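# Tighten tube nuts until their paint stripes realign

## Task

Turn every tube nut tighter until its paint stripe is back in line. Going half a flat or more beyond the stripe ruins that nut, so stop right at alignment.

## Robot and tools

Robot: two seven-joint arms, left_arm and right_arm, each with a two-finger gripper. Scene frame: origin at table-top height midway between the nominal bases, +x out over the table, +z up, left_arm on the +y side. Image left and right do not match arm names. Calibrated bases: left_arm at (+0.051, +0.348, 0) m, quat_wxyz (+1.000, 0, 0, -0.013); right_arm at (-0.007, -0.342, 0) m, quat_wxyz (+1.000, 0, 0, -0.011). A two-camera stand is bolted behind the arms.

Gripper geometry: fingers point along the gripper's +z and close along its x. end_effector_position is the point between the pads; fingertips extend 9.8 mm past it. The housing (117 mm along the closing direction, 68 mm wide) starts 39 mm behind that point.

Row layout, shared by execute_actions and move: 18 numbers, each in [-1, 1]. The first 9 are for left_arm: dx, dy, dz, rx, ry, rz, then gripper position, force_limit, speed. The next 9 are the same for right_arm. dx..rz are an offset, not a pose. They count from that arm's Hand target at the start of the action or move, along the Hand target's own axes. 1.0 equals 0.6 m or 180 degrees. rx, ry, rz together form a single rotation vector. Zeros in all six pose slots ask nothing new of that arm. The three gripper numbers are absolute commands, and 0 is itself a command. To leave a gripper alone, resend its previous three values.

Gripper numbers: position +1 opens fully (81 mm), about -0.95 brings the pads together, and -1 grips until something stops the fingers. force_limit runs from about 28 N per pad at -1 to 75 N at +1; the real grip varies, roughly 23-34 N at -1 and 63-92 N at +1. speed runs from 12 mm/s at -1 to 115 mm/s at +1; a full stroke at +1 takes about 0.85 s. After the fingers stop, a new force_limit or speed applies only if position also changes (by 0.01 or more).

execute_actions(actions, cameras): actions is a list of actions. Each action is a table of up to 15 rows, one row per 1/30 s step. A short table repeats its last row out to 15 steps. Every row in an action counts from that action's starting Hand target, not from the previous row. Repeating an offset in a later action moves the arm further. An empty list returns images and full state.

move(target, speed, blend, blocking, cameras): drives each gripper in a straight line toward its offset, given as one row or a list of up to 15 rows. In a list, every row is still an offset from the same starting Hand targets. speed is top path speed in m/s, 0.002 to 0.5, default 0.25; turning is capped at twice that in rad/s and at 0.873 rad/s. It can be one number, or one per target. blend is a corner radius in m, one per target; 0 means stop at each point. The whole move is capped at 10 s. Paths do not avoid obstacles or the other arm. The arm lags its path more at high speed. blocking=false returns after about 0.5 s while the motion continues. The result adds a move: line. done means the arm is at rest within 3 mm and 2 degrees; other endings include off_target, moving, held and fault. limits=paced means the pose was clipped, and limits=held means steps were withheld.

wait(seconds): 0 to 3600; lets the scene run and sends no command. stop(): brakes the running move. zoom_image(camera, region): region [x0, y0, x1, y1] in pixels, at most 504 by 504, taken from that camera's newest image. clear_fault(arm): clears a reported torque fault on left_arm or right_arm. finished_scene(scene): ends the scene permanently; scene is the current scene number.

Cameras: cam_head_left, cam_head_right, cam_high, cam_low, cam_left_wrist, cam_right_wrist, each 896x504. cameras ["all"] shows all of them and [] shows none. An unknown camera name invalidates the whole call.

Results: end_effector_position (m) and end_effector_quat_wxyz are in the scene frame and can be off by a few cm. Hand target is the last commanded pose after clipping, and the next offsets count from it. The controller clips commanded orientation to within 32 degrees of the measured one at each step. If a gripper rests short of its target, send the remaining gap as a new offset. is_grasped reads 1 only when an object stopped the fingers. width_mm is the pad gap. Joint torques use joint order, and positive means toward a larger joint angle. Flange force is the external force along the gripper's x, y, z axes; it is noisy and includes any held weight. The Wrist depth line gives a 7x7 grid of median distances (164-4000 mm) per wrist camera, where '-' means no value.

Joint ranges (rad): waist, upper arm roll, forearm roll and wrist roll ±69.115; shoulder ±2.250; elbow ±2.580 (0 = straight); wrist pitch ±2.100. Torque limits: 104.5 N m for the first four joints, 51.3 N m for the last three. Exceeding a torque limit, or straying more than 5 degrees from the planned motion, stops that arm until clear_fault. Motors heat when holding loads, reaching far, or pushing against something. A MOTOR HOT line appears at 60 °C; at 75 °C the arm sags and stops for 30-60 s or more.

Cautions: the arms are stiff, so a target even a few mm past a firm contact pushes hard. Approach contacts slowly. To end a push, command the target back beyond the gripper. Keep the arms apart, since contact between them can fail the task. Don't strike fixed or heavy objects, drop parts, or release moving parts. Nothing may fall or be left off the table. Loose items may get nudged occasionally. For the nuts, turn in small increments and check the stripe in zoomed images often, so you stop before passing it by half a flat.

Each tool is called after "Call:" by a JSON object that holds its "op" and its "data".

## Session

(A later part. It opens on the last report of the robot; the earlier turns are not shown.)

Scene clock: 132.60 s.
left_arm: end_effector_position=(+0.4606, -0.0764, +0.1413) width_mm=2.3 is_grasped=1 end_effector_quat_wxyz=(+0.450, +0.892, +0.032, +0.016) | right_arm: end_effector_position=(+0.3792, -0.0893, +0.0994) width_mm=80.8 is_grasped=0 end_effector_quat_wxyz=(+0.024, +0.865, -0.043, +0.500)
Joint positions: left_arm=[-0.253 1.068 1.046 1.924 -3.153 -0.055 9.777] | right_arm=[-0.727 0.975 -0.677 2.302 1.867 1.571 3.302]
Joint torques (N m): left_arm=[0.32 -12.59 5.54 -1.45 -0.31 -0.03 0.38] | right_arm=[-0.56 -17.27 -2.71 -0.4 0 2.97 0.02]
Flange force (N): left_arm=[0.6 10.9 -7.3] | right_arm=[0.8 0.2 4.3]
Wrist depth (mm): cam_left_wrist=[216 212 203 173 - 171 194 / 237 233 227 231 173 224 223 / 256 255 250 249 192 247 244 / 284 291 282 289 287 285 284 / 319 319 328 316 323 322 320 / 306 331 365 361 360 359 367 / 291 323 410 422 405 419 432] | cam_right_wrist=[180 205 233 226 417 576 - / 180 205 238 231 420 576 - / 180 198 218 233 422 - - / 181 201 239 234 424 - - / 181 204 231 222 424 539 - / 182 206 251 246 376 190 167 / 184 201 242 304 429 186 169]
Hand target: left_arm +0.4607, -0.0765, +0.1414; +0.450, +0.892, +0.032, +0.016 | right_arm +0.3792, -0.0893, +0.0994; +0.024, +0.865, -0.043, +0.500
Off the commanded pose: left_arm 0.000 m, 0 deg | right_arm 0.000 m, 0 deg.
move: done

Call:
{"op": "zoom_image", "data": {"camera": "cam_right_wrist", "region": [320, 220, 480, 340]}}

Call:
{"op": "execute_actions", "data": {"actions": [], "cameras": ["cam_right_wrist","cam_left_wrist"]}}

Call:
{"op": "zoom_image", "data": {"camera": "cam_right_wrist", "region": [320, 220, 480, 340]}}

Call:
{"op": "zoom_image", "data": {"camera": "cam_left_wrist", "region": [380, 0, 500, 90]}}

Call:
{"op": "zoom_image", "data": {"camera": "cam_left_wrist", "region": [400, 100, 500, 180]}}

Scaled by 3.150 from the camera's image (finer frame: 1280x720).
This view is cut from an older image: the scene may have changed since it was taken.

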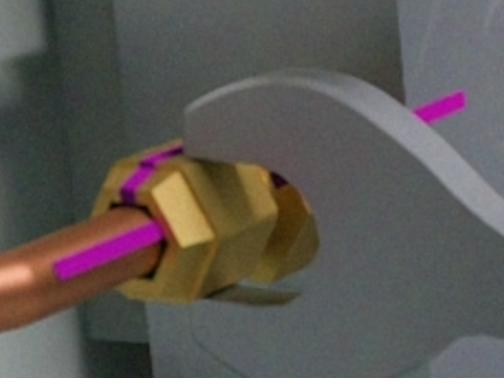

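Scene clock: 133.10 s.
left_arm: end_effector_position=(+0.4607, -0.0765, +0.1414) width_mm=2.3 is_grasped=1 end_effector_quat_wxyz=(+0.450, +0.892, +0.032, +0.016) | right_arm: end_effector_position=(+0.3792, -0.0893, +0.0994) width_mm=80.8 is_grasped=0 end_effector_quat_wxyz=(+0.024, +0.865, -0.043, +0.500)
Joint positions: left_arm=[-0.253 1.068 1.046 1.924 -3.153 -0.055 9.778] | right_arm=[-0.727 0.975 -0.677 2.302 1.867 1.571 3.302]
Joint velocities: within noise
Joint torques (N m): left_arm=[0.23 -13.55 6.76 -2.04 -0.29 0.24 0.33] | right_arm=[-0.57 -17.26 -2.73 -0.36 0 2.99 0.01]
Flange force (N): left_arm=[0.4 8.5 -5.4] | right_arm=[0.9 0.1 4.4]
Wrist depth (mm): cam_left_wrist=[216 212 203 173 - 171 194 / 237 232 227 231 174 224 223 / 255 254 250 249 192 247 244 / 293 291 282 288 288 286 284 / 318 321 328 316 324 323 320 / 307 330 365 361 360 357 366 / 291 323 409 421 403 418 431] | cam_right_wrist=[180 205 233 225 417 575 - / 180 205 238 231 420 579 - / 180 198 218 233 423 - - / 181 201 240 234 424 - - / 181 204 231 222 425 536 - / 182 206 251 247 377 190 167 / 184 200 242 305 428 186 169]
Hand target: left_arm +0.4607, -0.0765, +0.1414; +0.450, +0.892, +0.032, +0.016 | right_arm +0.3792, -0.0893, +0.0994; +0.024, +0.865, -0.043, +0.500
Tool commands: left_gripper/position=-0.98 left_gripper/force_limit=+1.0 left_gripper/speed=+0.0 right_gripper/position=+0.994 right_gripper/force_limit=+1.0 right_gripper/speed=+1.0
Off the commanded pose: left_arm 0.000 m, 0 deg | right_arm 0.000 m, 0 deg.
Images, in order (width x height): cam_left_wrist 896x504, cam_right_wrist 896x504.

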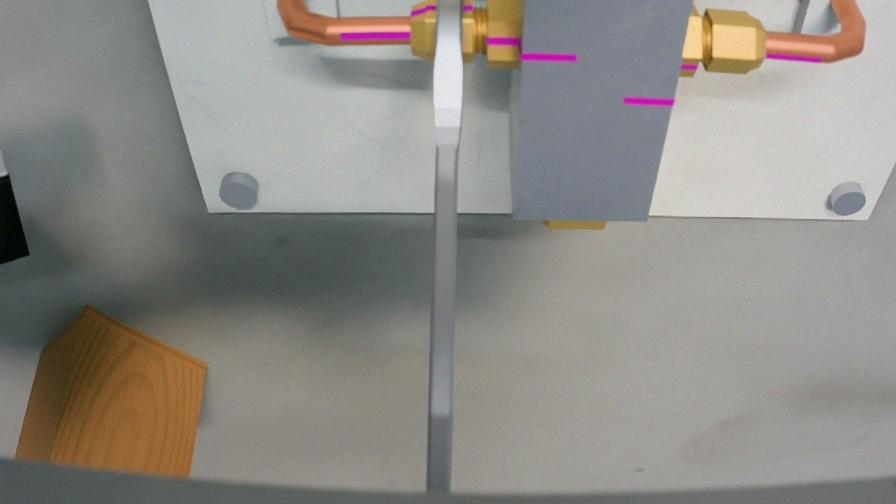

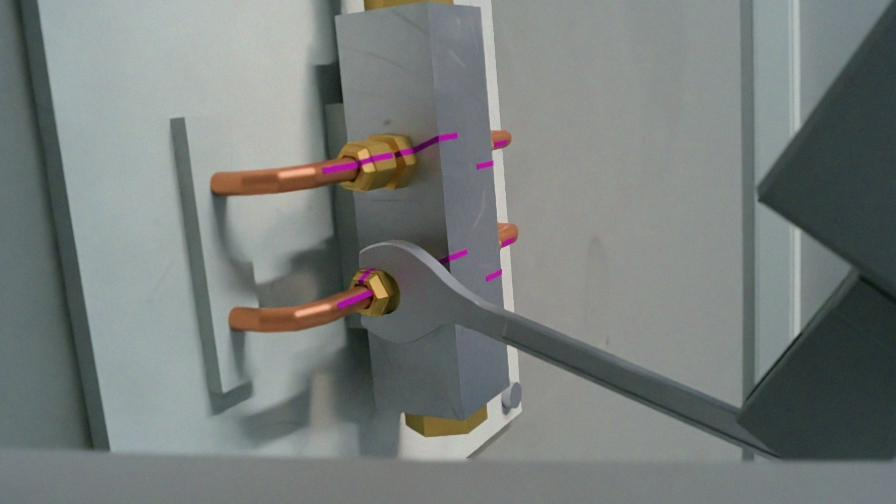

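Scaled by 3.150 from the camera's image (finer frame: 1280x720).

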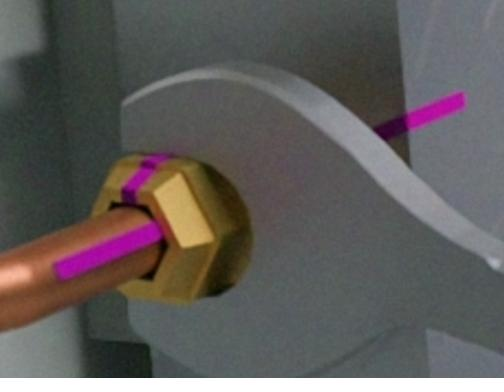

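Scaled by 4.200 from the camera's image (finer frame: 1280x720).

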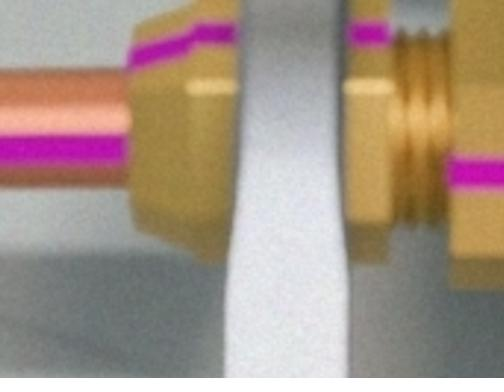

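Scaled by 5.040 from the camera's image (finer frame: 1280x720).

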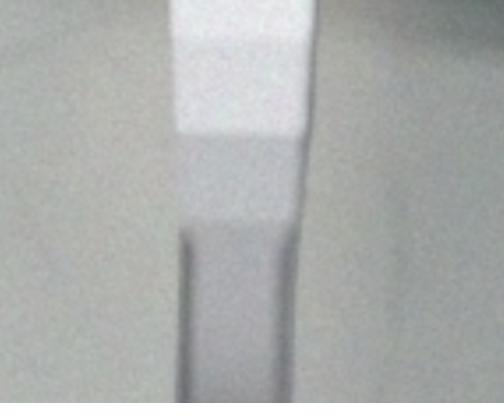

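Call:
{"op": "move", "data": {"target": [[0,0.0142,0.0364,0.0667,0,0,-0.98,1,0,0.1056,0.1324,-0.1212,0,-0.1111,0,0.994,1,1],[0,0.0206,0.0749,0.1333,0,0,-0.98,1,0,0.3167,0.3972,-0.3635,0,-0.3333,0,0.994,1,1]], "speed": [0.1,0.1], "blend": 0.003, "cameras": ["cam_left_wrist"]}}

Call:
{"op": "zoom_image", "data": {"camera": "cam_left_wrist", "region": [380, 0, 500, 90]}}

Scene clock: 139.80 s.
left_arm: end_effector_position=(+0.4638, -0.1199, +0.1247) width_mm=2.3 is_grasped=1 end_effector_quat_wxyz=(+0.255, +0.966, +0.035, +0.009) | right_arm: end_effector_position=(+0.2620, -0.3174, +0.3728) width_mm=80.8 is_grasped=0 end_effector_quat_wxyz=(+0.000, +0.999, -0.050, +0.000)
Joint positions: left_arm=[0.294 0.81 0.53 1.589 -3.12 -0.465 10.114] | right_arm=[0.359 -0.1 -0.495 1.782 -0.048 1.447 6.079]
Joint torques (N m): left_arm=[7.5 -15.03 11.2 -7.2 1.44 2.34 0.42] | right_arm=[-0.57 -6.44 -0.71 -9.1 -0.56 0.11 0.07]
Flange force (N): left_arm=[2.3 -7.4 -19.0] | right_arm=[0.6 2.8 -1.2]
Wrist depth (mm): cam_left_wrist=[209 205 200 174 167 173 194 / 218 214 213 211 170 208 210 / 228 225 223 222 178 219 219 / 238 234 230 231 184 230 229 / 250 249 239 249 248 240 240 / 263 262 262 261 260 260 260 / 277 276 276 275 275 273 273] | cam_right_wrist=[502 503 504 503 504 503 500 / 505 504 505 503 503 503 501 / 504 503 502 503 434 501 501 / 504 503 504 502 434 503 502 / 504 503 503 503 501 502 502 / 493 502 502 503 503 502 501 / 503 503 503 502 501 502 502]
Hand target: left_arm +0.4638, -0.1199, +0.1247; +0.255, +0.966, +0.035, +0.009 | right_arm +0.2620, -0.3174, +0.3728; +0.000, +0.999, -0.050, +0.000
Off the commanded pose: left_arm 0.000 m, 0 deg | right_arm 0.000 m, 0 deg.
move: done

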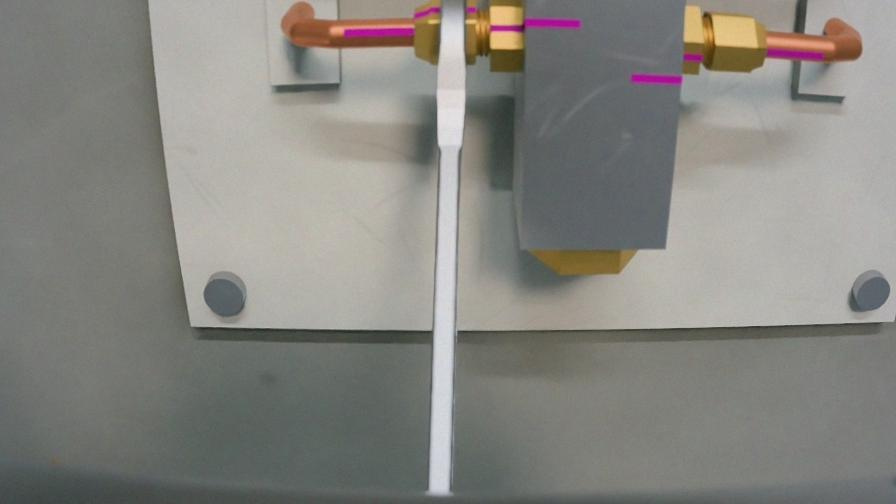

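Scaled by 4.200 from the camera's image (finer frame: 1280x720).

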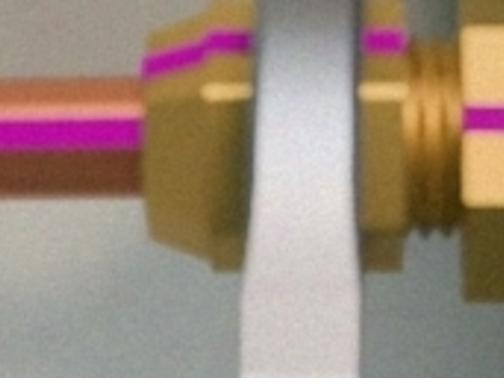

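Call:
{"op": "move", "data": {"target": [[0,0.0142,0.0364,0.0667,0,0,-0.98,1,0,0,0,0,0,0,0,0.994,1,1],[0,0.0206,0.0749,0.1333,0,0,-0.98,1,0,0,0,0,0,0,0,0.994,1,1]], "speed": [0.07,0.07], "blend": 0.003, "cameras": ["cam_left_wrist"]}}

Call:
{"op": "zoom_image", "data": {"camera": "cam_left_wrist", "region": [380, 0, 500, 90]}}

Scene clock: 143.73 s.
left_arm: end_effector_position=(+0.4661, -0.1526, +0.0917) width_mm=2.3 is_grasped=1 end_effector_quat_wxyz=(+0.048, +0.998, +0.036, +0.002) | right_arm: end_effector_position=(+0.2620, -0.3174, +0.3728) width_mm=80.8 is_grasped=0 end_effector_quat_wxyz=(+0.000, +0.999, -0.050, +0.000)
Joint positions: left_arm=[0.687 0.976 0.232 1.078 -3.296 -1.028 10.408] | right_arm=[0.359 -0.1 -0.495 1.782 -0.048 1.447 6.079]
Joint torques (N m): left_arm=[13.19 -12.71 13.21 -9.18 4.48 6.85 0.4] | right_arm=[-0.58 -6.43 -0.65 -9.1 -0.56 0.13 0.07]
Flange force (N): left_arm=[4.1 -27.2 -29.9] | right_arm=[0.6 2.7 -1.1]
Wrist depth (mm): cam_left_wrist=[210 204 199 176 165 174 199 / 211 206 205 205 166 205 203 / 213 207 207 207 167 206 207 / 215 208 208 208 172 208 208 / 216 209 209 209 209 209 209 / 217 211 211 210 210 211 211 / 219 218 218 218 218 218 218] | cam_right_wrist=[503 504 503 503 502 502 359 / 505 505 504 502 502 503 501 / 505 503 504 503 435 503 502 / 503 503 503 502 435 502 501 / 504 503 502 503 502 502 502 / 493 503 502 504 502 503 500 / 502 504 503 502 502 502 502]
Hand target: left_arm +0.4661, -0.1527, +0.0917; +0.048, +0.998, +0.036, +0.002 | right_arm +0.2620, -0.3174, +0.3728; +0.000, +0.999, -0.050, +0.000
Off the commanded pose: left_arm 0.000 m, 0 deg | right_arm 0.000 m, 0 deg.
move: done

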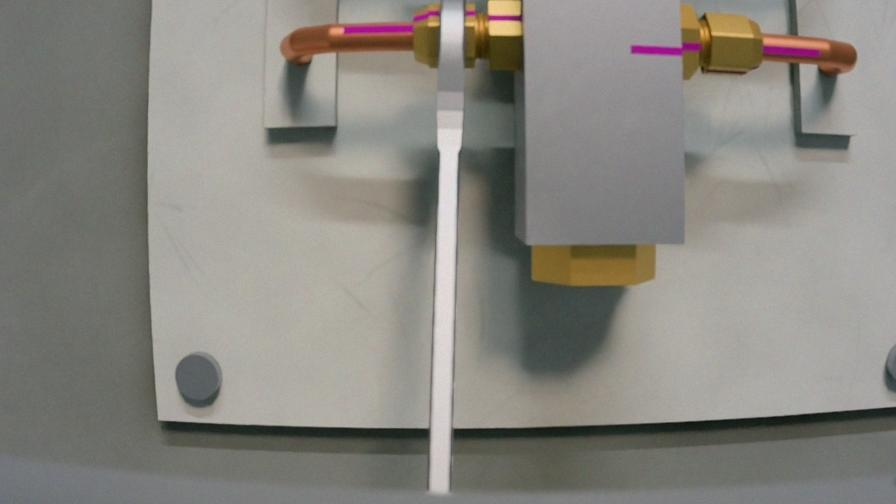

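Scaled by 4.200 from the camera's image (finer frame: 1280x720).

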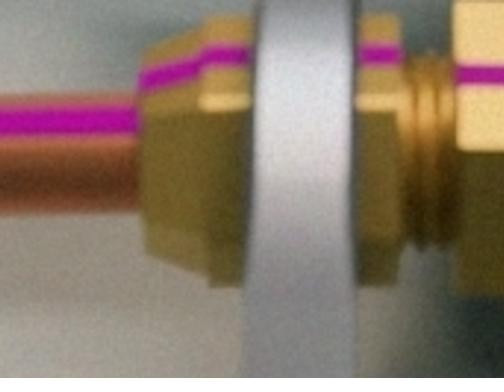

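Call:
{"op": "move", "data": {"target": [0,0.0142,0.0364,0.0667,0,0,-0.98,1,0,0,0,0,0,0,0,0.994,1,1], "speed": 0.06, "cameras": ["cam_left_wrist"]}}

Call:
{"op": "zoom_image", "data": {"camera": "cam_left_wrist", "region": [380, 0, 500, 90]}}

Call:
{"op": "zoom_image", "data": {"camera": "cam_left_wrist", "region": [400, 120, 500, 180]}}

Scene clock: 146.33 s.
left_arm: end_effector_position=(+0.4669, -0.1632, +0.0707) width_mm=2.3 is_grasped=1 end_effector_quat_wxyz=(-0.056, +0.998, +0.036, -0.002) | right_arm: end_effector_position=(+0.2620, -0.3174, +0.3728) width_mm=80.8 is_grasped=0 end_effector_quat_wxyz=(+0.000, +0.999, -0.050, +0.000)
Joint positions: left_arm=[0.804 1.161 0.169 0.719 -3.364 -1.367 10.457] | right_arm=[0.359 -0.1 -0.495 1.782 -0.048 1.447 6.079]
Joint torques (N m): left_arm=[15.07 -9.07 12.88 -8.19 6.09 9.46 0.43] | right_arm=[-0.57 -6.4 -0.69 -9.12 -0.56 0.12 0.05]
Flange force (N): left_arm=[4.2 -39.0 -34.0] | right_arm=[0.5 2.8 -1.1]
Wrist depth (mm): cam_left_wrist=[213 207 201 177 165 175 202 / 210 205 200 - - 205 200 / 208 202 202 203 - 202 202 / 206 200 200 200 173 199 200 / 204 198 198 198 198 198 198 / 202 195 195 196 196 195 196 / 199 199 199 199 198 199 198] | cam_right_wrist=[505 503 503 502 503 496 321 / 503 504 504 502 502 500 501 / 505 503 505 503 434 503 501 / 505 505 503 503 434 502 503 / 503 503 505 502 502 502 501 / 492 503 503 503 503 503 502 / 501 502 503 503 502 502 501]
Hand target: left_arm +0.4669, -0.1633, +0.0707; -0.056, +0.998, +0.036, -0.002 | right_arm +0.2620, -0.3174, +0.3728; +0.000, +0.999, -0.050, +0.000
Off the commanded pose: left_arm 0.000 m, 0 deg | right_arm 0.000 m, 0 deg.
move: done

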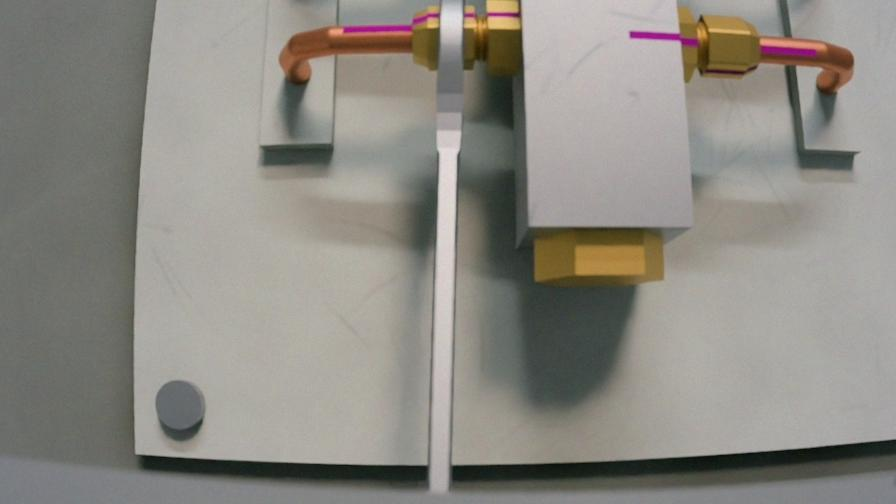

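Scaled by 4.200 from the camera's image (finer frame: 1280x720).

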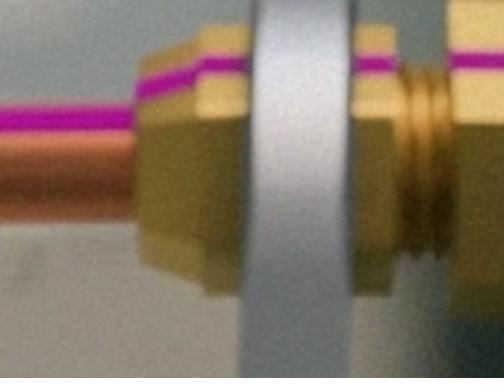

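Scaled by 5.040 from the camera's image (finer frame: 1280x720).

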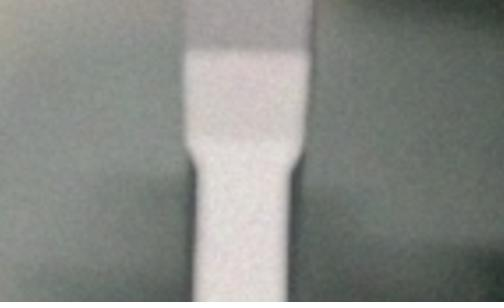

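Call:
{"op": "move", "data": {"target": [0,0.0124,0.0301,0.0556,0,0,-0.98,1,0,0,0,0,0,0,0,0.994,1,1], "speed": 0.06, "cameras": ["cam_left_wrist"]}}

Call:
{"op": "zoom_image", "data": {"camera": "cam_left_wrist", "region": [380, 0, 530, 100]}}

Scene clock: 148.87 s.
left_arm: end_effector_position=(+0.4672, -0.1685, +0.0520) width_mm=2.3 is_grasped=1 end_effector_quat_wxyz=(-0.143, +0.989, +0.035, -0.005) | right_arm: end_effector_position=(+0.2620, -0.3174, +0.3728) width_mm=80.8 is_grasped=0 end_effector_quat_wxyz=(+0.000, +0.999, -0.050, +0.000)
Joint positions: left_arm=[0.892 1.451 0.131 0.133 -3.428 -1.799 10.414] | right_arm=[0.359 -0.1 -0.495 1.782 -0.048 1.447 6.079]
Joint torques (N m): left_arm=[15.2 -4.63 10.01 -4.1 7.36 10.58 0.4] | right_arm=[-0.59 -6.42 -0.66 -9.09 -0.57 0.13 0.07]
Flange force (N): left_arm=no reading | right_arm=[0.6 2.7 -1.2]
Wrist depth (mm): cam_left_wrist=[218 210 205 177 166 176 207 / 211 205 202 204 - 204 200 / 204 199 198 199 - 200 199 / 200 194 194 193 169 193 194 / 194 189 188 188 189 189 190 / 189 184 184 185 184 185 185 / 184 180 181 181 181 181 182] | cam_right_wrist=[505 503 502 502 503 497 334 / 505 504 505 504 502 502 346 / 503 506 503 502 434 503 501 / 504 505 503 503 435 502 503 / 503 505 503 503 502 501 502 / 493 503 504 502 503 502 504 / 504 502 502 504 502 502 501]
Hand target: left_arm +0.4673, -0.1686, +0.0520; -0.143, +0.989, +0.035, -0.005 | right_arm +0.2620, -0.3174, +0.3728; +0.000, +0.999, -0.050, +0.000
Off the commanded pose: left_arm 0.000 m, 0 deg | right_arm 0.000 m, 0 deg.
move: done

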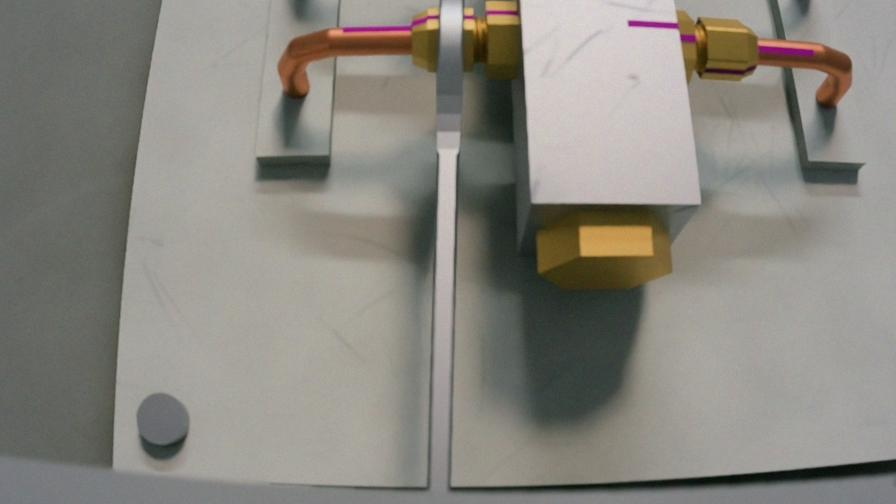

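Scaled by 3.360 from the camera's image (finer frame: 1280x720).

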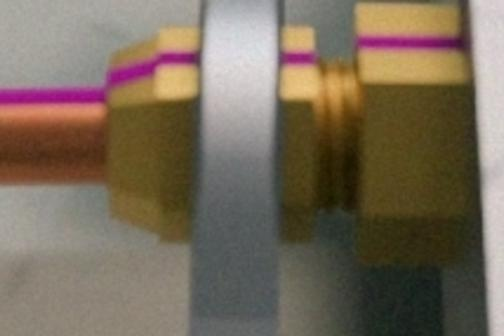

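Call:
{"op": "move", "data": {"target": [0,-0.0078,-0.0133,-0.0267,0,0,-0.98,1,0,0,0,0,0,0,0,0.994,1,1], "speed": 0.04, "cameras": ["cam_left_wrist"]}}

Call:
{"op": "zoom_image", "data": {"camera": "cam_left_wrist", "region": [380, 0, 530, 100]}}

Scene clock: 150.77 s.
left_arm: end_effector_position=(+0.4671, -0.1664, +0.0609) width_mm=2.3 is_grasped=1 end_effector_quat_wxyz=(-0.101, +0.994, +0.036, -0.004) | right_arm: end_effector_position=(+0.2620, -0.3174, +0.3728) width_mm=80.8 is_grasped=0 end_effector_quat_wxyz=(+0.000, +0.999, -0.050, +0.000)
Joint positions: left_arm=[0.848 1.274 0.148 0.502 -3.392 -1.545 10.454] | right_arm=[0.359 -0.1 -0.495 1.782 -0.048 1.447 6.079]
Joint torques (N m): left_arm=[-0.36 -29.52 2.31 -8.65 -0.74 -1.21 0.42] | right_arm=[-0.58 -6.43 -0.66 -9.12 -0.55 0.12 0.06]
Flange force (N): left_arm=no reading | right_arm=[0.5 2.8 -1.1]
Wrist depth (mm): cam_left_wrist=[213 206 200 176 - 176 202 / 208 202 198 - - 202 198 / 204 198 198 198 - 198 198 / 200 194 195 194 179 193 194 / 197 191 191 190 191 191 191 / 193 187 187 187 188 187 187 / 189 188 185 186 188 188 187] | cam_right_wrist=[505 503 503 502 503 495 329 / 503 503 505 502 500 501 338 / 504 503 504 504 435 502 502 / 503 503 504 502 434 501 502 / 505 504 503 503 502 502 502 / 492 503 504 503 501 501 501 / 502 503 503 503 503 500 503]
Hand target: left_arm +0.4671, -0.1664, +0.0609; -0.101, +0.994, +0.036, -0.004 | right_arm +0.2620, -0.3174, +0.3728; +0.000, +0.999, -0.050, +0.000
Off the commanded pose: left_arm 0.000 m, 0 deg | right_arm 0.000 m, 0 deg.
move: done

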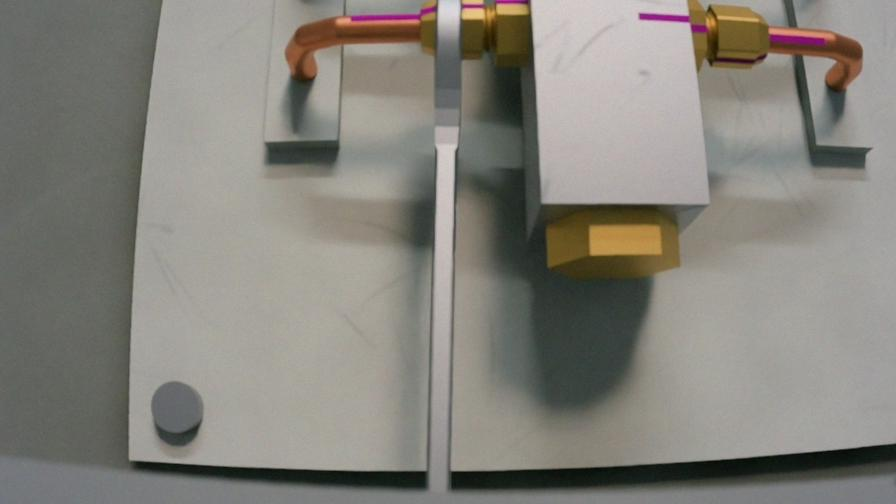

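Scaled by 3.360 from the camera's image (finer frame: 1280x720).

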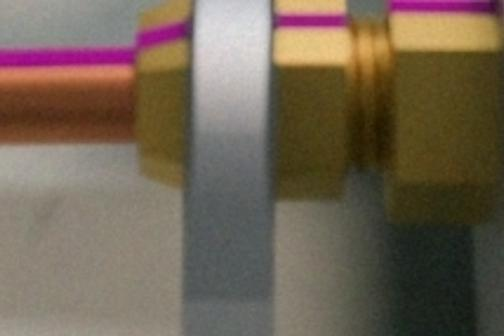

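Call:
{"op": "move", "data": {"target": [[0,0.0056,-0.0036,0,0,0,-0.98,1,0,0,0,0,0,0,0,0.994,1,1],[0,0.0225,-0.0144,0,0,0,-0.98,1,0,0,0,0,0,0,0,0.994,1,1],[0,0.0023,-0.1124,0,0,0,-0.98,1,0,0,0,0,0,0,0,0.994,1,1]], "speed": [0.03,0.04,0.1], "blend": [0.001,0.002,0], "cameras": ["cam_left_wrist"]}}

Scene clock: 152.93 s.
left_arm: end_effector_position=(+0.4681, -0.1813, +0.1267) width_mm=2.3 is_grasped=1 end_effector_quat_wxyz=(-0.101, +0.994, +0.036, -0.004) | right_arm: end_effector_position=(+0.2620, -0.3174, +0.3728) width_mm=80.8 is_grasped=0 end_effector_quat_wxyz=(+0.000, +0.999, -0.050, +0.000)
Joint positions: left_arm=[0.883 1.35 0.154 0.111 -3.407 -1.851 10.4] | right_arm=[0.359 -0.1 -0.495 1.782 -0.048 1.447 6.079]
Joint torques (N m): left_arm=[-0.26 -29.02 1.98 -8.61 -0.62 -0.63 0.45] | right_arm=[-0.59 -6.4 -0.67 -9.12 -0.56 0.15 0.06]
Flange force (N): left_arm=no reading | right_arm=[0.5 2.8 -1.0]
Wrist depth (mm): cam_left_wrist=[285 283 276 277 235 273 281 / 280 278 271 269 230 266 274 / 274 273 267 267 225 267 269 / 270 268 263 263 233 263 263 / 263 263 258 258 258 258 258 / 258 258 253 254 254 254 255 / 253 253 255 255 255 254 254] | cam_right_wrist=[504 505 506 503 502 502 302 / 506 504 503 503 502 502 297 / 505 505 503 503 434 502 502 / 505 502 504 502 435 502 503 / 503 504 502 503 503 500 502 / 494 504 502 503 503 502 501 / 500 504 503 502 503 502 503]
Hand target: left_arm +0.4682, -0.1813, +0.1267; -0.102, +0.994, +0.036, -0.004 | right_arm +0.2620, -0.3174, +0.3728; +0.000, +0.999, -0.050, +0.000
Off the commanded pose: left_arm 0.000 m, 0 deg | right_arm 0.000 m, 0 deg.
move: done

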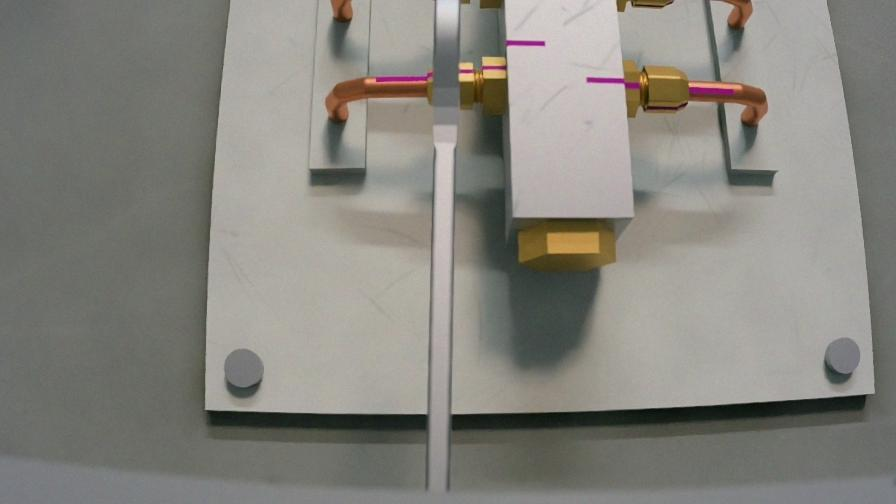

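Call:
{"op": "move", "data": {"target": [0.1,-0.0653,0.0134,0,0,0,-0.98,1,0,0,0,0,0,0,0,0.994,1,1], "speed": 0.1, "cameras": ["cam_left_wrist"]}}

Call:
{"op": "zoom_image", "data": {"camera": "cam_left_wrist", "region": [380, 20, 520, 120]}}

Call:
{"op": "zoom_image", "data": {"camera": "cam_left_wrist", "region": [380, 130, 520, 230]}}

Scene clock: 155.47 s.
left_arm: end_effector_position=(+0.5251, -0.1371, +0.1267) width_mm=2.3 is_grasped=1 end_effector_quat_wxyz=(-0.101, +0.994, +0.036, -0.003) | right_arm: end_effector_position=(+0.2620, -0.3174, +0.3728) width_mm=80.8 is_grasped=0 end_effector_quat_wxyz=(+0.000, +0.999, -0.050, +0.000)
Joint positions: left_arm=[0.787 1.37 0.147 0.065 -3.419 -1.863 10.29] | right_arm=[0.359 -0.1 -0.495 1.782 -0.048 1.447 6.079]
Joint torques (N m): left_arm=[-0.2 -29.14 1.85 -8.7 -0.73 -0.55 0.42] | right_arm=[-0.59 -6.43 -0.66 -9.1 -0.56 0.12 0.06]
Flange force (N): left_arm=no reading | right_arm=[0.6 2.7 -1.2]
Wrist depth (mm): cam_left_wrist=[282 278 234 277 278 283 285 / 274 267 230 242 269 278 279 / 268 265 226 266 265 273 274 / 262 256 221 260 260 267 269 / 258 257 218 258 257 262 263 / 252 253 222 252 253 258 258 / 248 248 248 249 249 251 253] | cam_right_wrist=[505 505 503 502 503 502 502 / 506 505 505 503 502 502 501 / 504 503 505 502 433 502 503 / 503 503 503 502 434 502 502 / 503 503 503 502 501 503 502 / 492 504 502 503 502 501 502 / 502 503 505 503 502 501 502]
Hand target: left_arm +0.5252, -0.1371, +0.1267; -0.101, +0.994, +0.036, -0.004 | right_arm +0.2620, -0.3174, +0.3728; +0.000, +0.999, -0.050, +0.000
Off the commanded pose: left_arm 0.000 m, 0 deg | right_arm 0.000 m, 0 deg.
move: done

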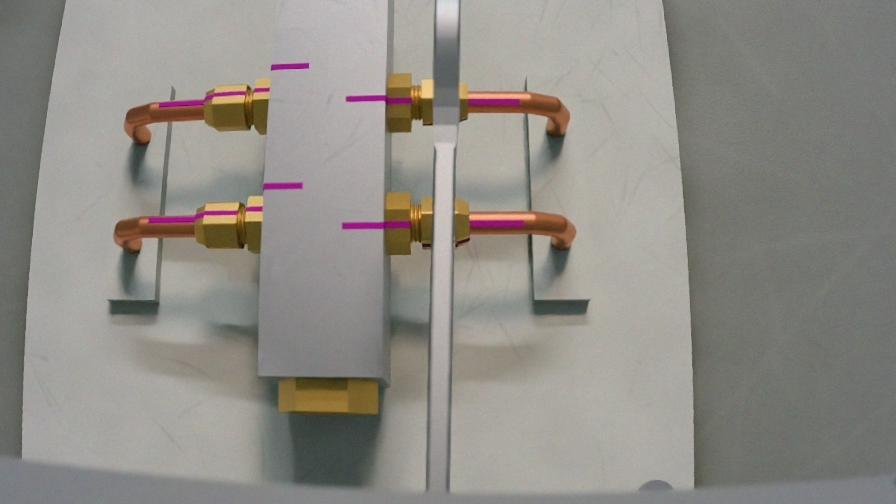

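Scaled by 3.600 from the camera's image (finer frame: 1280x720).

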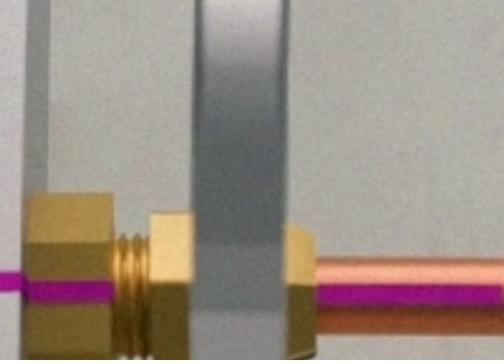

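Scaled by 3.600 from the camera's image (finer frame: 1280x720).

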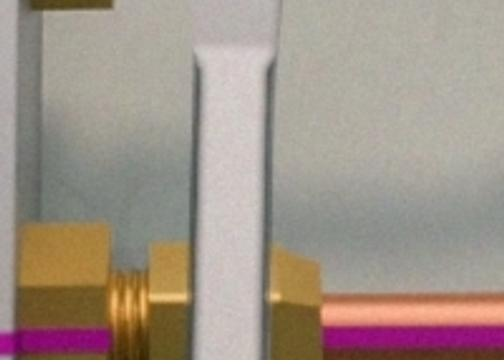

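Call:
{"op": "zoom_image", "data": {"camera": "cam_left_wrist", "region": [380, 60, 520, 140]}}

Call:
{"op": "zoom_image", "data": {"camera": "cam_left_wrist", "region": [380, 180, 520, 260]}}

Call:
{"op": "zoom_image", "data": {"camera": "cam_left_wrist", "region": [180, 60, 320, 140]}}

Call:
{"op": "zoom_image", "data": {"camera": "cam_left_wrist", "region": [180, 180, 320, 260]}}

Scaled by 3.600 from the camera's image (finer frame: 1280x720).

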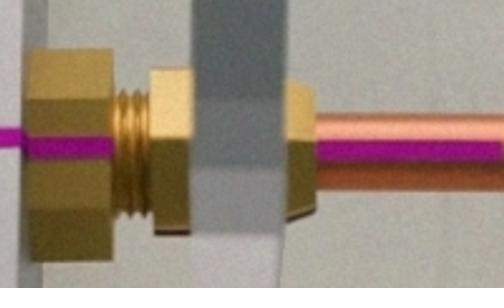

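Scaled by 3.600 from the camera's image (finer frame: 1280x720).

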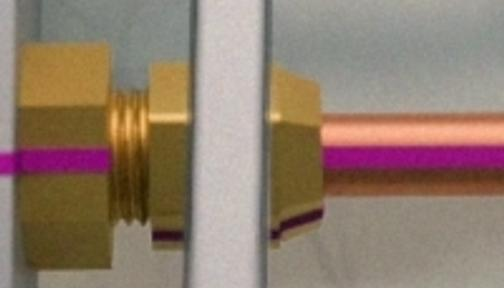

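Scaled by 3.600 from the camera's image (finer frame: 1280x720).

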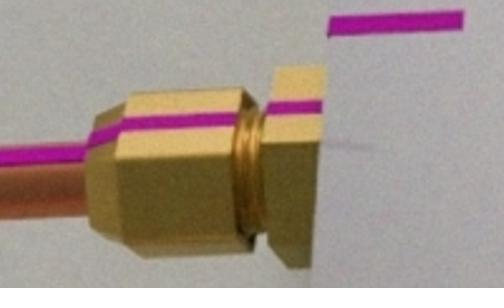

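Scaled by 3.600 from the camera's image (finer frame: 1280x720).

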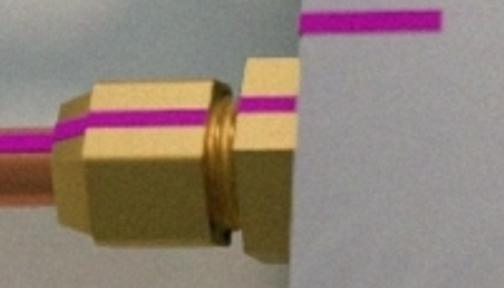

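Call:
{"op": "move", "data": {"target": [[-0.0015,0.0668,0.0097,-0.095,0,0,-0.98,1,0,0,0,0,0,0,0,0.994,1,1],[-0.0015,0.0448,0.0350,-0.095,0,0,-0.98,1,0,0,0,0,0,0,0,0.994,1,1]], "speed": [0.1,0.05], "blend": [0.003,0], "cameras": ["cam_left_wrist"]}}

Call:
{"op": "zoom_image", "data": {"camera": "cam_left_wrist", "region": [380, 0, 520, 90]}}

Scene clock: 162.13 s.
left_arm: end_effector_position=(+0.5259, -0.1592, +0.1008) width_mm=2.3 is_grasped=1 end_effector_quat_wxyz=(+0.047, +0.998, +0.036, +0.002) | right_arm: end_effector_position=(+0.2620, -0.3174, +0.3728) width_mm=80.8 is_grasped=0 end_effector_quat_wxyz=(+0.000, +0.999, -0.050, +0.000)
Joint positions: left_arm=[0.655 1.091 0.233 0.786 -3.295 -1.207 10.329] | right_arm=[0.359 -0.1 -0.495 1.782 -0.048 1.447 6.079]
Joint torques (N m): left_arm=[-0.16 -27.52 3.76 -9.02 -0.09 0.23 0.41] | right_arm=[-0.6 -6.44 -0.72 -9.13 -0.55 0.11 0.06]
Flange force (N): left_arm=[0.4 0.1 -0.6] | right_arm=[0.5 2.9 -1.1]
Wrist depth (mm): cam_left_wrist=[208 213 173 212 211 212 217 / 213 213 174 213 213 213 219 / 215 215 179 215 214 214 220 / 216 216 216 216 216 216 221 / 218 217 218 218 217 218 223 / 226 225 224 224 225 224 225 / 227 227 226 226 226 226 226] | cam_right_wrist=[505 504 504 503 503 502 502 / 505 504 504 503 502 503 502 / 505 505 504 504 434 500 501 / 505 503 503 503 434 502 502 / 502 503 504 502 501 501 500 / 493 502 503 502 501 503 500 / 502 503 503 503 502 502 501]
Hand target: left_arm +0.5259, -0.1592, +0.1008; +0.047, +0.998, +0.036, +0.002 | right_arm +0.2620, -0.3174, +0.3728; +0.000, +0.999, -0.050, +0.000
Off the commanded pose: left_arm 0.000 m, 0 deg | right_arm 0.000 m, 0 deg.
move: done

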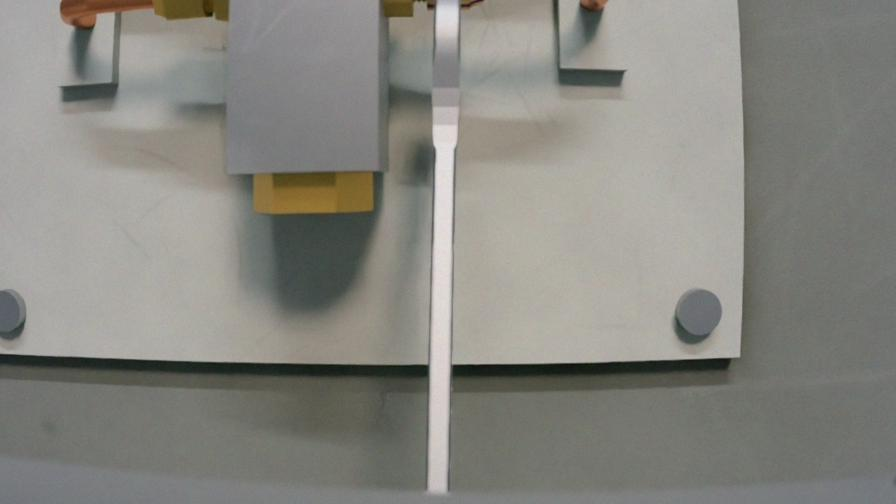

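Scaled by 3.600 from the camera's image (finer frame: 1280x720).

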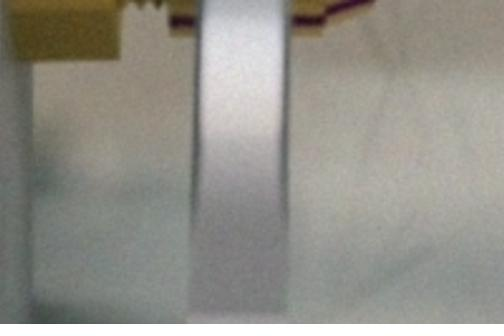

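Call:
{"op": "move", "data": {"target": [0,-0.0043,0.0026,0,0,0,-0.98,1,0,0,0,0,0,0,0,0.994,1,1], "speed": 0.02, "cameras": []}}

Call:
{"op": "move", "data": {"target": [0,-0.0028,0.0017,0,0,0,-0.98,1,0,0,0,0,0,0,0,0.994,1,1], "speed": 0.02, "cameras": ["cam_left_wrist"]}}

Scene clock: 163.07 s.
left_arm: end_effector_position=(+0.5257, -0.1568, +0.0990) width_mm=2.3 is_grasped=1 end_effector_quat_wxyz=(+0.047, +0.998, +0.036, +0.002) | right_arm: end_effector_position=(+0.2620, -0.3174, +0.3728) width_mm=80.8 is_grasped=0 end_effector_quat_wxyz=(+0.000, +0.999, -0.050, +0.000)
Joint positions: left_arm=[0.651 1.087 0.233 0.801 -3.295 -1.196 10.327] | right_arm=[0.359 -0.1 -0.495 1.782 -0.048 1.447 6.079]
Joint torques (N m): left_arm=[-0.24 -27.42 3.69 -9.04 -0.09 0.28 0.37] | right_arm=[-0.53 -6.38 -0.69 -9.1 -0.58 0.13 0.06]
Flange force (N): left_arm=[0.1 0.2 -0.7] | right_arm=[0.5 2.8 -1.2]
Wrist depth (mm): cam_left_wrist=[206 184 171 184 205 210 216 / 211 212 173 211 211 211 216 / 213 213 174 213 213 213 218 / 215 215 215 215 214 214 220 / 216 215 216 216 215 215 222 / 224 223 223 223 223 222 222 / 225 225 225 224 224 224 224] | cam_right_wrist=[504 505 503 504 503 502 502 / 504 503 503 503 503 501 500 / 504 502 502 503 433 501 501 / 505 503 503 503 434 501 502 / 504 504 503 503 504 501 502 / 493 502 502 502 502 503 500 / 502 501 502 502 503 502 502]
Hand target: left_arm +0.5257, -0.1568, +0.0990; +0.047, +0.998, +0.036, +0.002 | right_arm +0.2620, -0.3174, +0.3728; +0.000, +0.999, -0.050, +0.000
Off the commanded pose: left_arm 0.000 m, 0 deg | right_arm 0.000 m, 0 deg.
move: done

Scene clock: 163.57 s.
left_arm: end_effector_position=(+0.5256, -0.1552, +0.0978) width_mm=2.3 is_grasped=1 end_effector_quat_wxyz=(+0.047, +0.998, +0.036, +0.002) | right_arm: end_effector_position=(+0.2620, -0.3174, +0.3728) width_mm=80.8 is_grasped=0 end_effector_quat_wxyz=(+0.000, +0.999, -0.050, +0.000)
Joint positions: left_arm=[0.649 1.085 0.233 0.811 -3.295 -1.189 10.326] | right_arm=[0.359 -0.1 -0.495 1.782 -0.048 1.447 6.079]
Joint torques (N m): left_arm=[-0.34 -27.42 3.68 -8.96 -0.13 0.25 0.4] | right_arm=[-0.58 -6.41 -0.68 -9.12 -0.56 0.16 0.06]
Flange force (N): left_arm=[0.4 0.6 -0.7] | right_arm=[0.5 2.8 -1.0]
Wrist depth (mm): cam_left_wrist=[204 182 170 - 204 209 214 / 210 211 171 210 210 210 216 / 212 212 172 212 211 211 217 / 213 213 213 213 213 213 218 / 215 215 214 214 213 214 219 / 223 222 222 222 222 221 221 / 224 224 223 223 223 223 223] | cam_right_wrist=[505 503 503 503 502 502 503 / 503 503 502 503 504 502 503 / 505 504 504 505 434 501 501 / 503 503 504 504 434 502 502 / 504 504 504 502 503 502 502 / 493 504 502 501 502 502 502 / 503 502 502 503 503 502 502]
Hand target: left_arm +0.5256, -0.1552, +0.0978; +0.047, +0.998, +0.036, +0.002 | right_arm +0.2620, -0.3174, +0.3728; +0.000, +0.999, -0.050, +0.000
Off the commanded pose: left_arm 0.000 m, 0 deg | right_arm 0.000 m, 0 deg.
move: done

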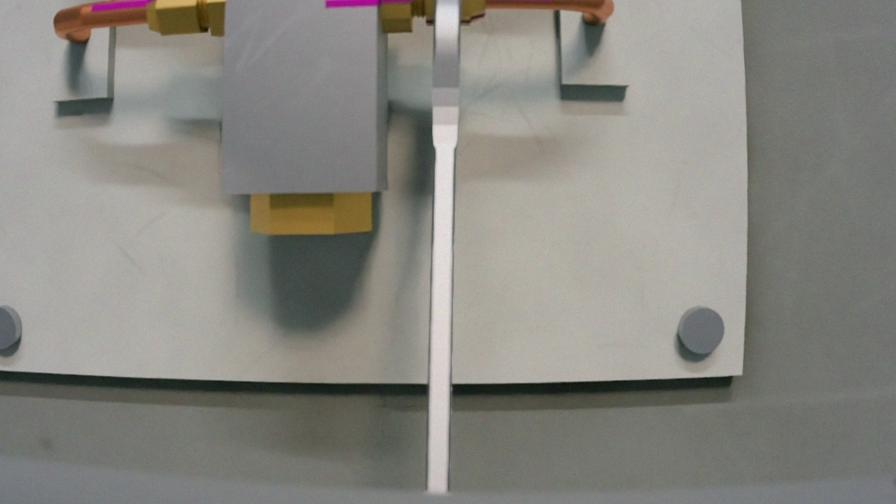

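Call:
{"op": "move", "data": {"target": [0,-0.0028,0.0017,0,0,0,-0.98,1,0,0,0,0,0,0,0,0.994,1,1], "speed": 0.02, "cameras": ["cam_left_wrist"]}}

Call:
{"op": "zoom_image", "data": {"camera": "cam_left_wrist", "region": [380, 0, 520, 90]}}

Scene clock: 164.37 s.
left_arm: end_effector_position=(+0.5255, -0.1536, +0.0966) width_mm=2.3 is_grasped=1 end_effector_quat_wxyz=(+0.047, +0.998, +0.036, +0.002) | right_arm: end_effector_position=(+0.2620, -0.3174, +0.3728) width_mm=80.8 is_grasped=0 end_effector_quat_wxyz=(+0.000, +0.999, -0.050, +0.000)
Joint positions: left_arm=[0.647 1.082 0.232 0.821 -3.295 -1.182 10.325] | right_arm=[0.359 -0.1 -0.495 1.782 -0.048 1.447 6.079]
Joint torques (N m): left_arm=[-0.24 -27.39 3.74 -9.07 -0.1 0.25 0.38] | right_arm=[-0.6 -6.42 -0.71 -9.13 -0.55 0.12 0.07]
Flange force (N): left_arm=[-0.1 -0.2 -0.6] | right_arm=[0.5 2.9 -1.1]
Wrist depth (mm): cam_left_wrist=[204 180 169 - 203 208 213 / 209 209 170 - 209 209 214 / 211 211 171 210 210 210 216 / 213 212 212 212 211 212 218 / 214 213 213 213 213 213 218 / 221 221 214 220 220 220 220 / 223 222 222 222 221 221 221] | cam_right_wrist=[505 504 503 503 502 502 502 / 505 504 502 503 503 502 503 / 504 504 503 503 435 502 501 / 504 504 502 502 434 502 501 / 502 503 504 503 503 502 501 / 492 503 502 503 503 501 503 / 501 502 503 503 503 503 502]
Hand target: left_arm +0.5255, -0.1536, +0.0966; +0.047, +0.998, +0.036, +0.002 | right_arm +0.2620, -0.3174, +0.3728; +0.000, +0.999, -0.050, +0.000
Off the commanded pose: left_arm 0.000 m, 0 deg | right_arm 0.000 m, 0 deg.
move: done

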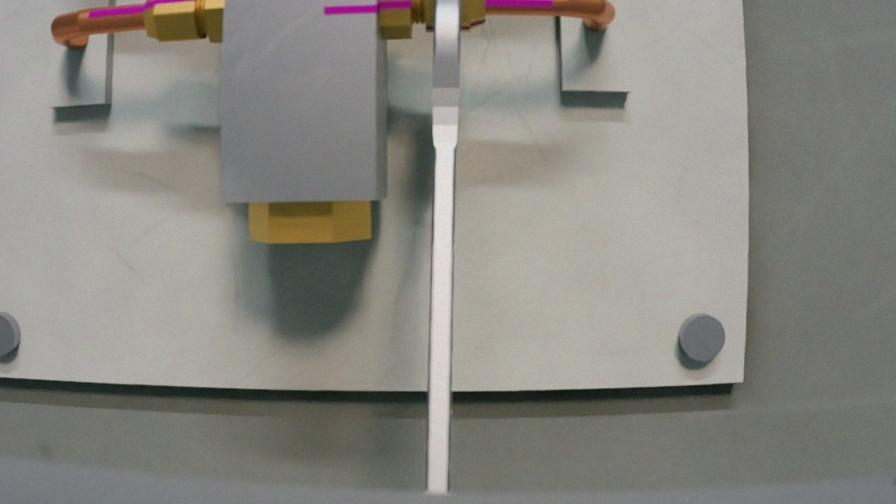

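Scaled by 3.600 from the camera's image (finer frame: 1280x720).

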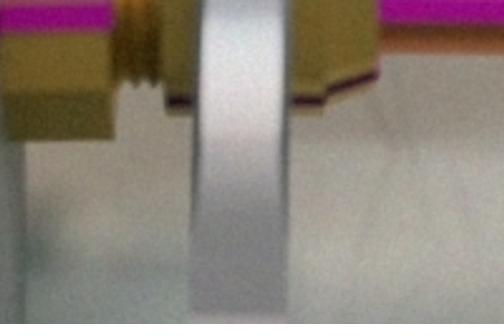

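Call:
{"op": "move", "data": {"target": [0,-0.0028,0.0017,0,0,0,-0.98,1,0,0,0,0,0,0,0,0.994,1,1], "speed": 0.02, "cameras": []}}

Call:
{"op": "move", "data": {"target": [0,-0.0021,0.0013,0,0,0,-0.98,1,0,0,0,0,0,0,0,0.994,1,1], "speed": 0.02, "cameras": ["cam_left_wrist"]}}

Call:
{"op": "zoom_image", "data": {"camera": "cam_left_wrist", "region": [380, 0, 520, 90]}}

Scene clock: 165.37 s.
left_arm: end_effector_position=(+0.5253, -0.1521, +0.0954) width_mm=2.3 is_grasped=1 end_effector_quat_wxyz=(+0.047, +0.998, +0.036, +0.002) | right_arm: end_effector_position=(+0.2620, -0.3174, +0.3728) width_mm=80.8 is_grasped=0 end_effector_quat_wxyz=(+0.000, +0.999, -0.050, +0.000)
Joint positions: left_arm=[0.644 1.08 0.232 0.83 -3.295 -1.175 10.324] | right_arm=[0.359 -0.1 -0.495 1.782 -0.048 1.447 6.079]
Joint torques (N m): left_arm=[-0.26 -27.35 3.71 -8.98 -0.11 0.17 0.42] | right_arm=[-0.58 -6.39 -0.66 -9.12 -0.57 0.13 0.06]
Flange force (N): left_arm=[0.0 0.0 -0.4] | right_arm=[0.5 2.8 -1.1]
Wrist depth (mm): cam_left_wrist=[201 179 168 - 202 206 211 / 208 208 169 - 208 208 213 / 210 209 170 209 209 209 215 / 211 211 211 211 211 210 216 / 213 212 212 212 212 211 217 / 220 220 213 219 219 219 219 / 221 221 221 221 220 220 221] | cam_right_wrist=[502 504 503 503 503 502 502 / 505 503 503 505 502 502 502 / 505 505 503 502 435 503 501 / 504 503 504 502 434 501 502 / 505 503 502 503 503 503 501 / 493 502 503 503 502 503 500 / 503 505 502 503 502 502 501]
Hand target: left_arm +0.5253, -0.1521, +0.0954; +0.047, +0.998, +0.036, +0.002 | right_arm +0.2620, -0.3174, +0.3728; +0.000, +0.999, -0.050, +0.000
Off the commanded pose: left_arm 0.000 m, 0 deg | right_arm 0.000 m, 0 deg.
move: done

Scene clock: 165.87 s.
left_arm: end_effector_position=(+0.5253, -0.1509, +0.0945) width_mm=2.3 is_grasped=1 end_effector_quat_wxyz=(+0.047, +0.998, +0.036, +0.002) | right_arm: end_effector_position=(+0.2620, -0.3174, +0.3728) width_mm=80.8 is_grasped=0 end_effector_quat_wxyz=(+0.000, +0.999, -0.050, +0.000)
Joint positions: left_arm=[0.642 1.078 0.232 0.837 -3.295 -1.17 10.324] | right_arm=[0.359 -0.1 -0.495 1.782 -0.048 1.447 6.079]
Joint torques (N m): left_arm=[-0.26 -27.27 3.73 -9 -0.12 0.2 0.41] | right_arm=[-0.55 -6.41 -0.71 -9.11 -0.57 0.14 0.07]
Flange force (N): left_arm=[-0.2 -0.3 -0.5] | right_arm=[0.5 2.8 -1.1]
Wrist depth (mm): cam_left_wrist=[201 177 167 - 201 205 211 / 208 207 168 - 206 207 212 / 209 209 169 208 208 208 214 / 210 210 210 210 210 209 216 / 212 211 212 211 211 210 217 / 219 213 212 212 212 218 218 / 220 220 220 220 220 219 219] | cam_right_wrist=[505 504 506 503 504 500 501 / 503 502 505 503 502 500 502 / 505 504 503 503 435 502 502 / 503 503 502 502 433 503 502 / 503 503 503 502 502 502 503 / 492 503 503 503 502 503 500 / 503 504 503 502 503 502 503]
Hand target: left_arm +0.5253, -0.1509, +0.0945; +0.047, +0.998, +0.036, +0.002 | right_arm +0.2620, -0.3174, +0.3728; +0.000, +0.999, -0.050, +0.000
Off the commanded pose: left_arm 0.000 m, 0 deg | right_arm 0.000 m, 0 deg.
move: done

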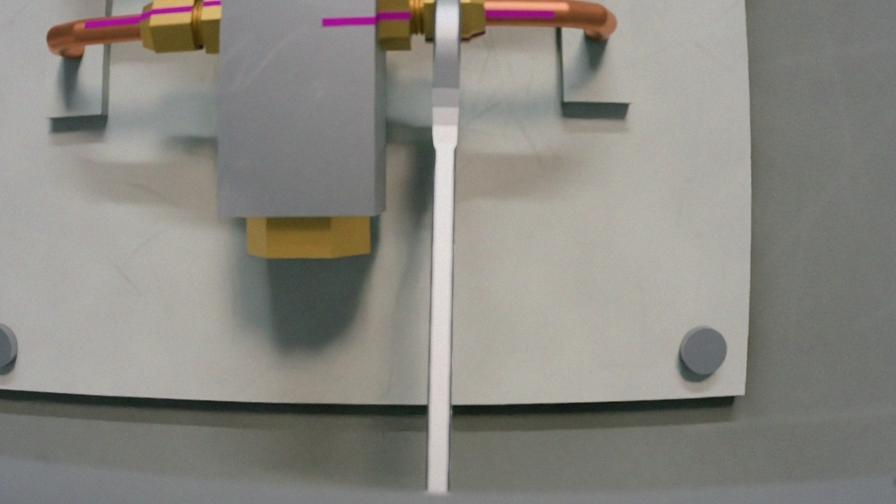

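Scaled by 3.600 from the camera's image (finer frame: 1280x720).

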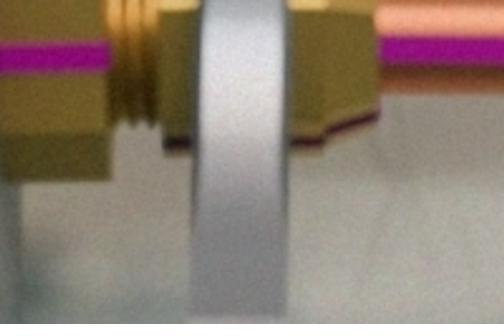

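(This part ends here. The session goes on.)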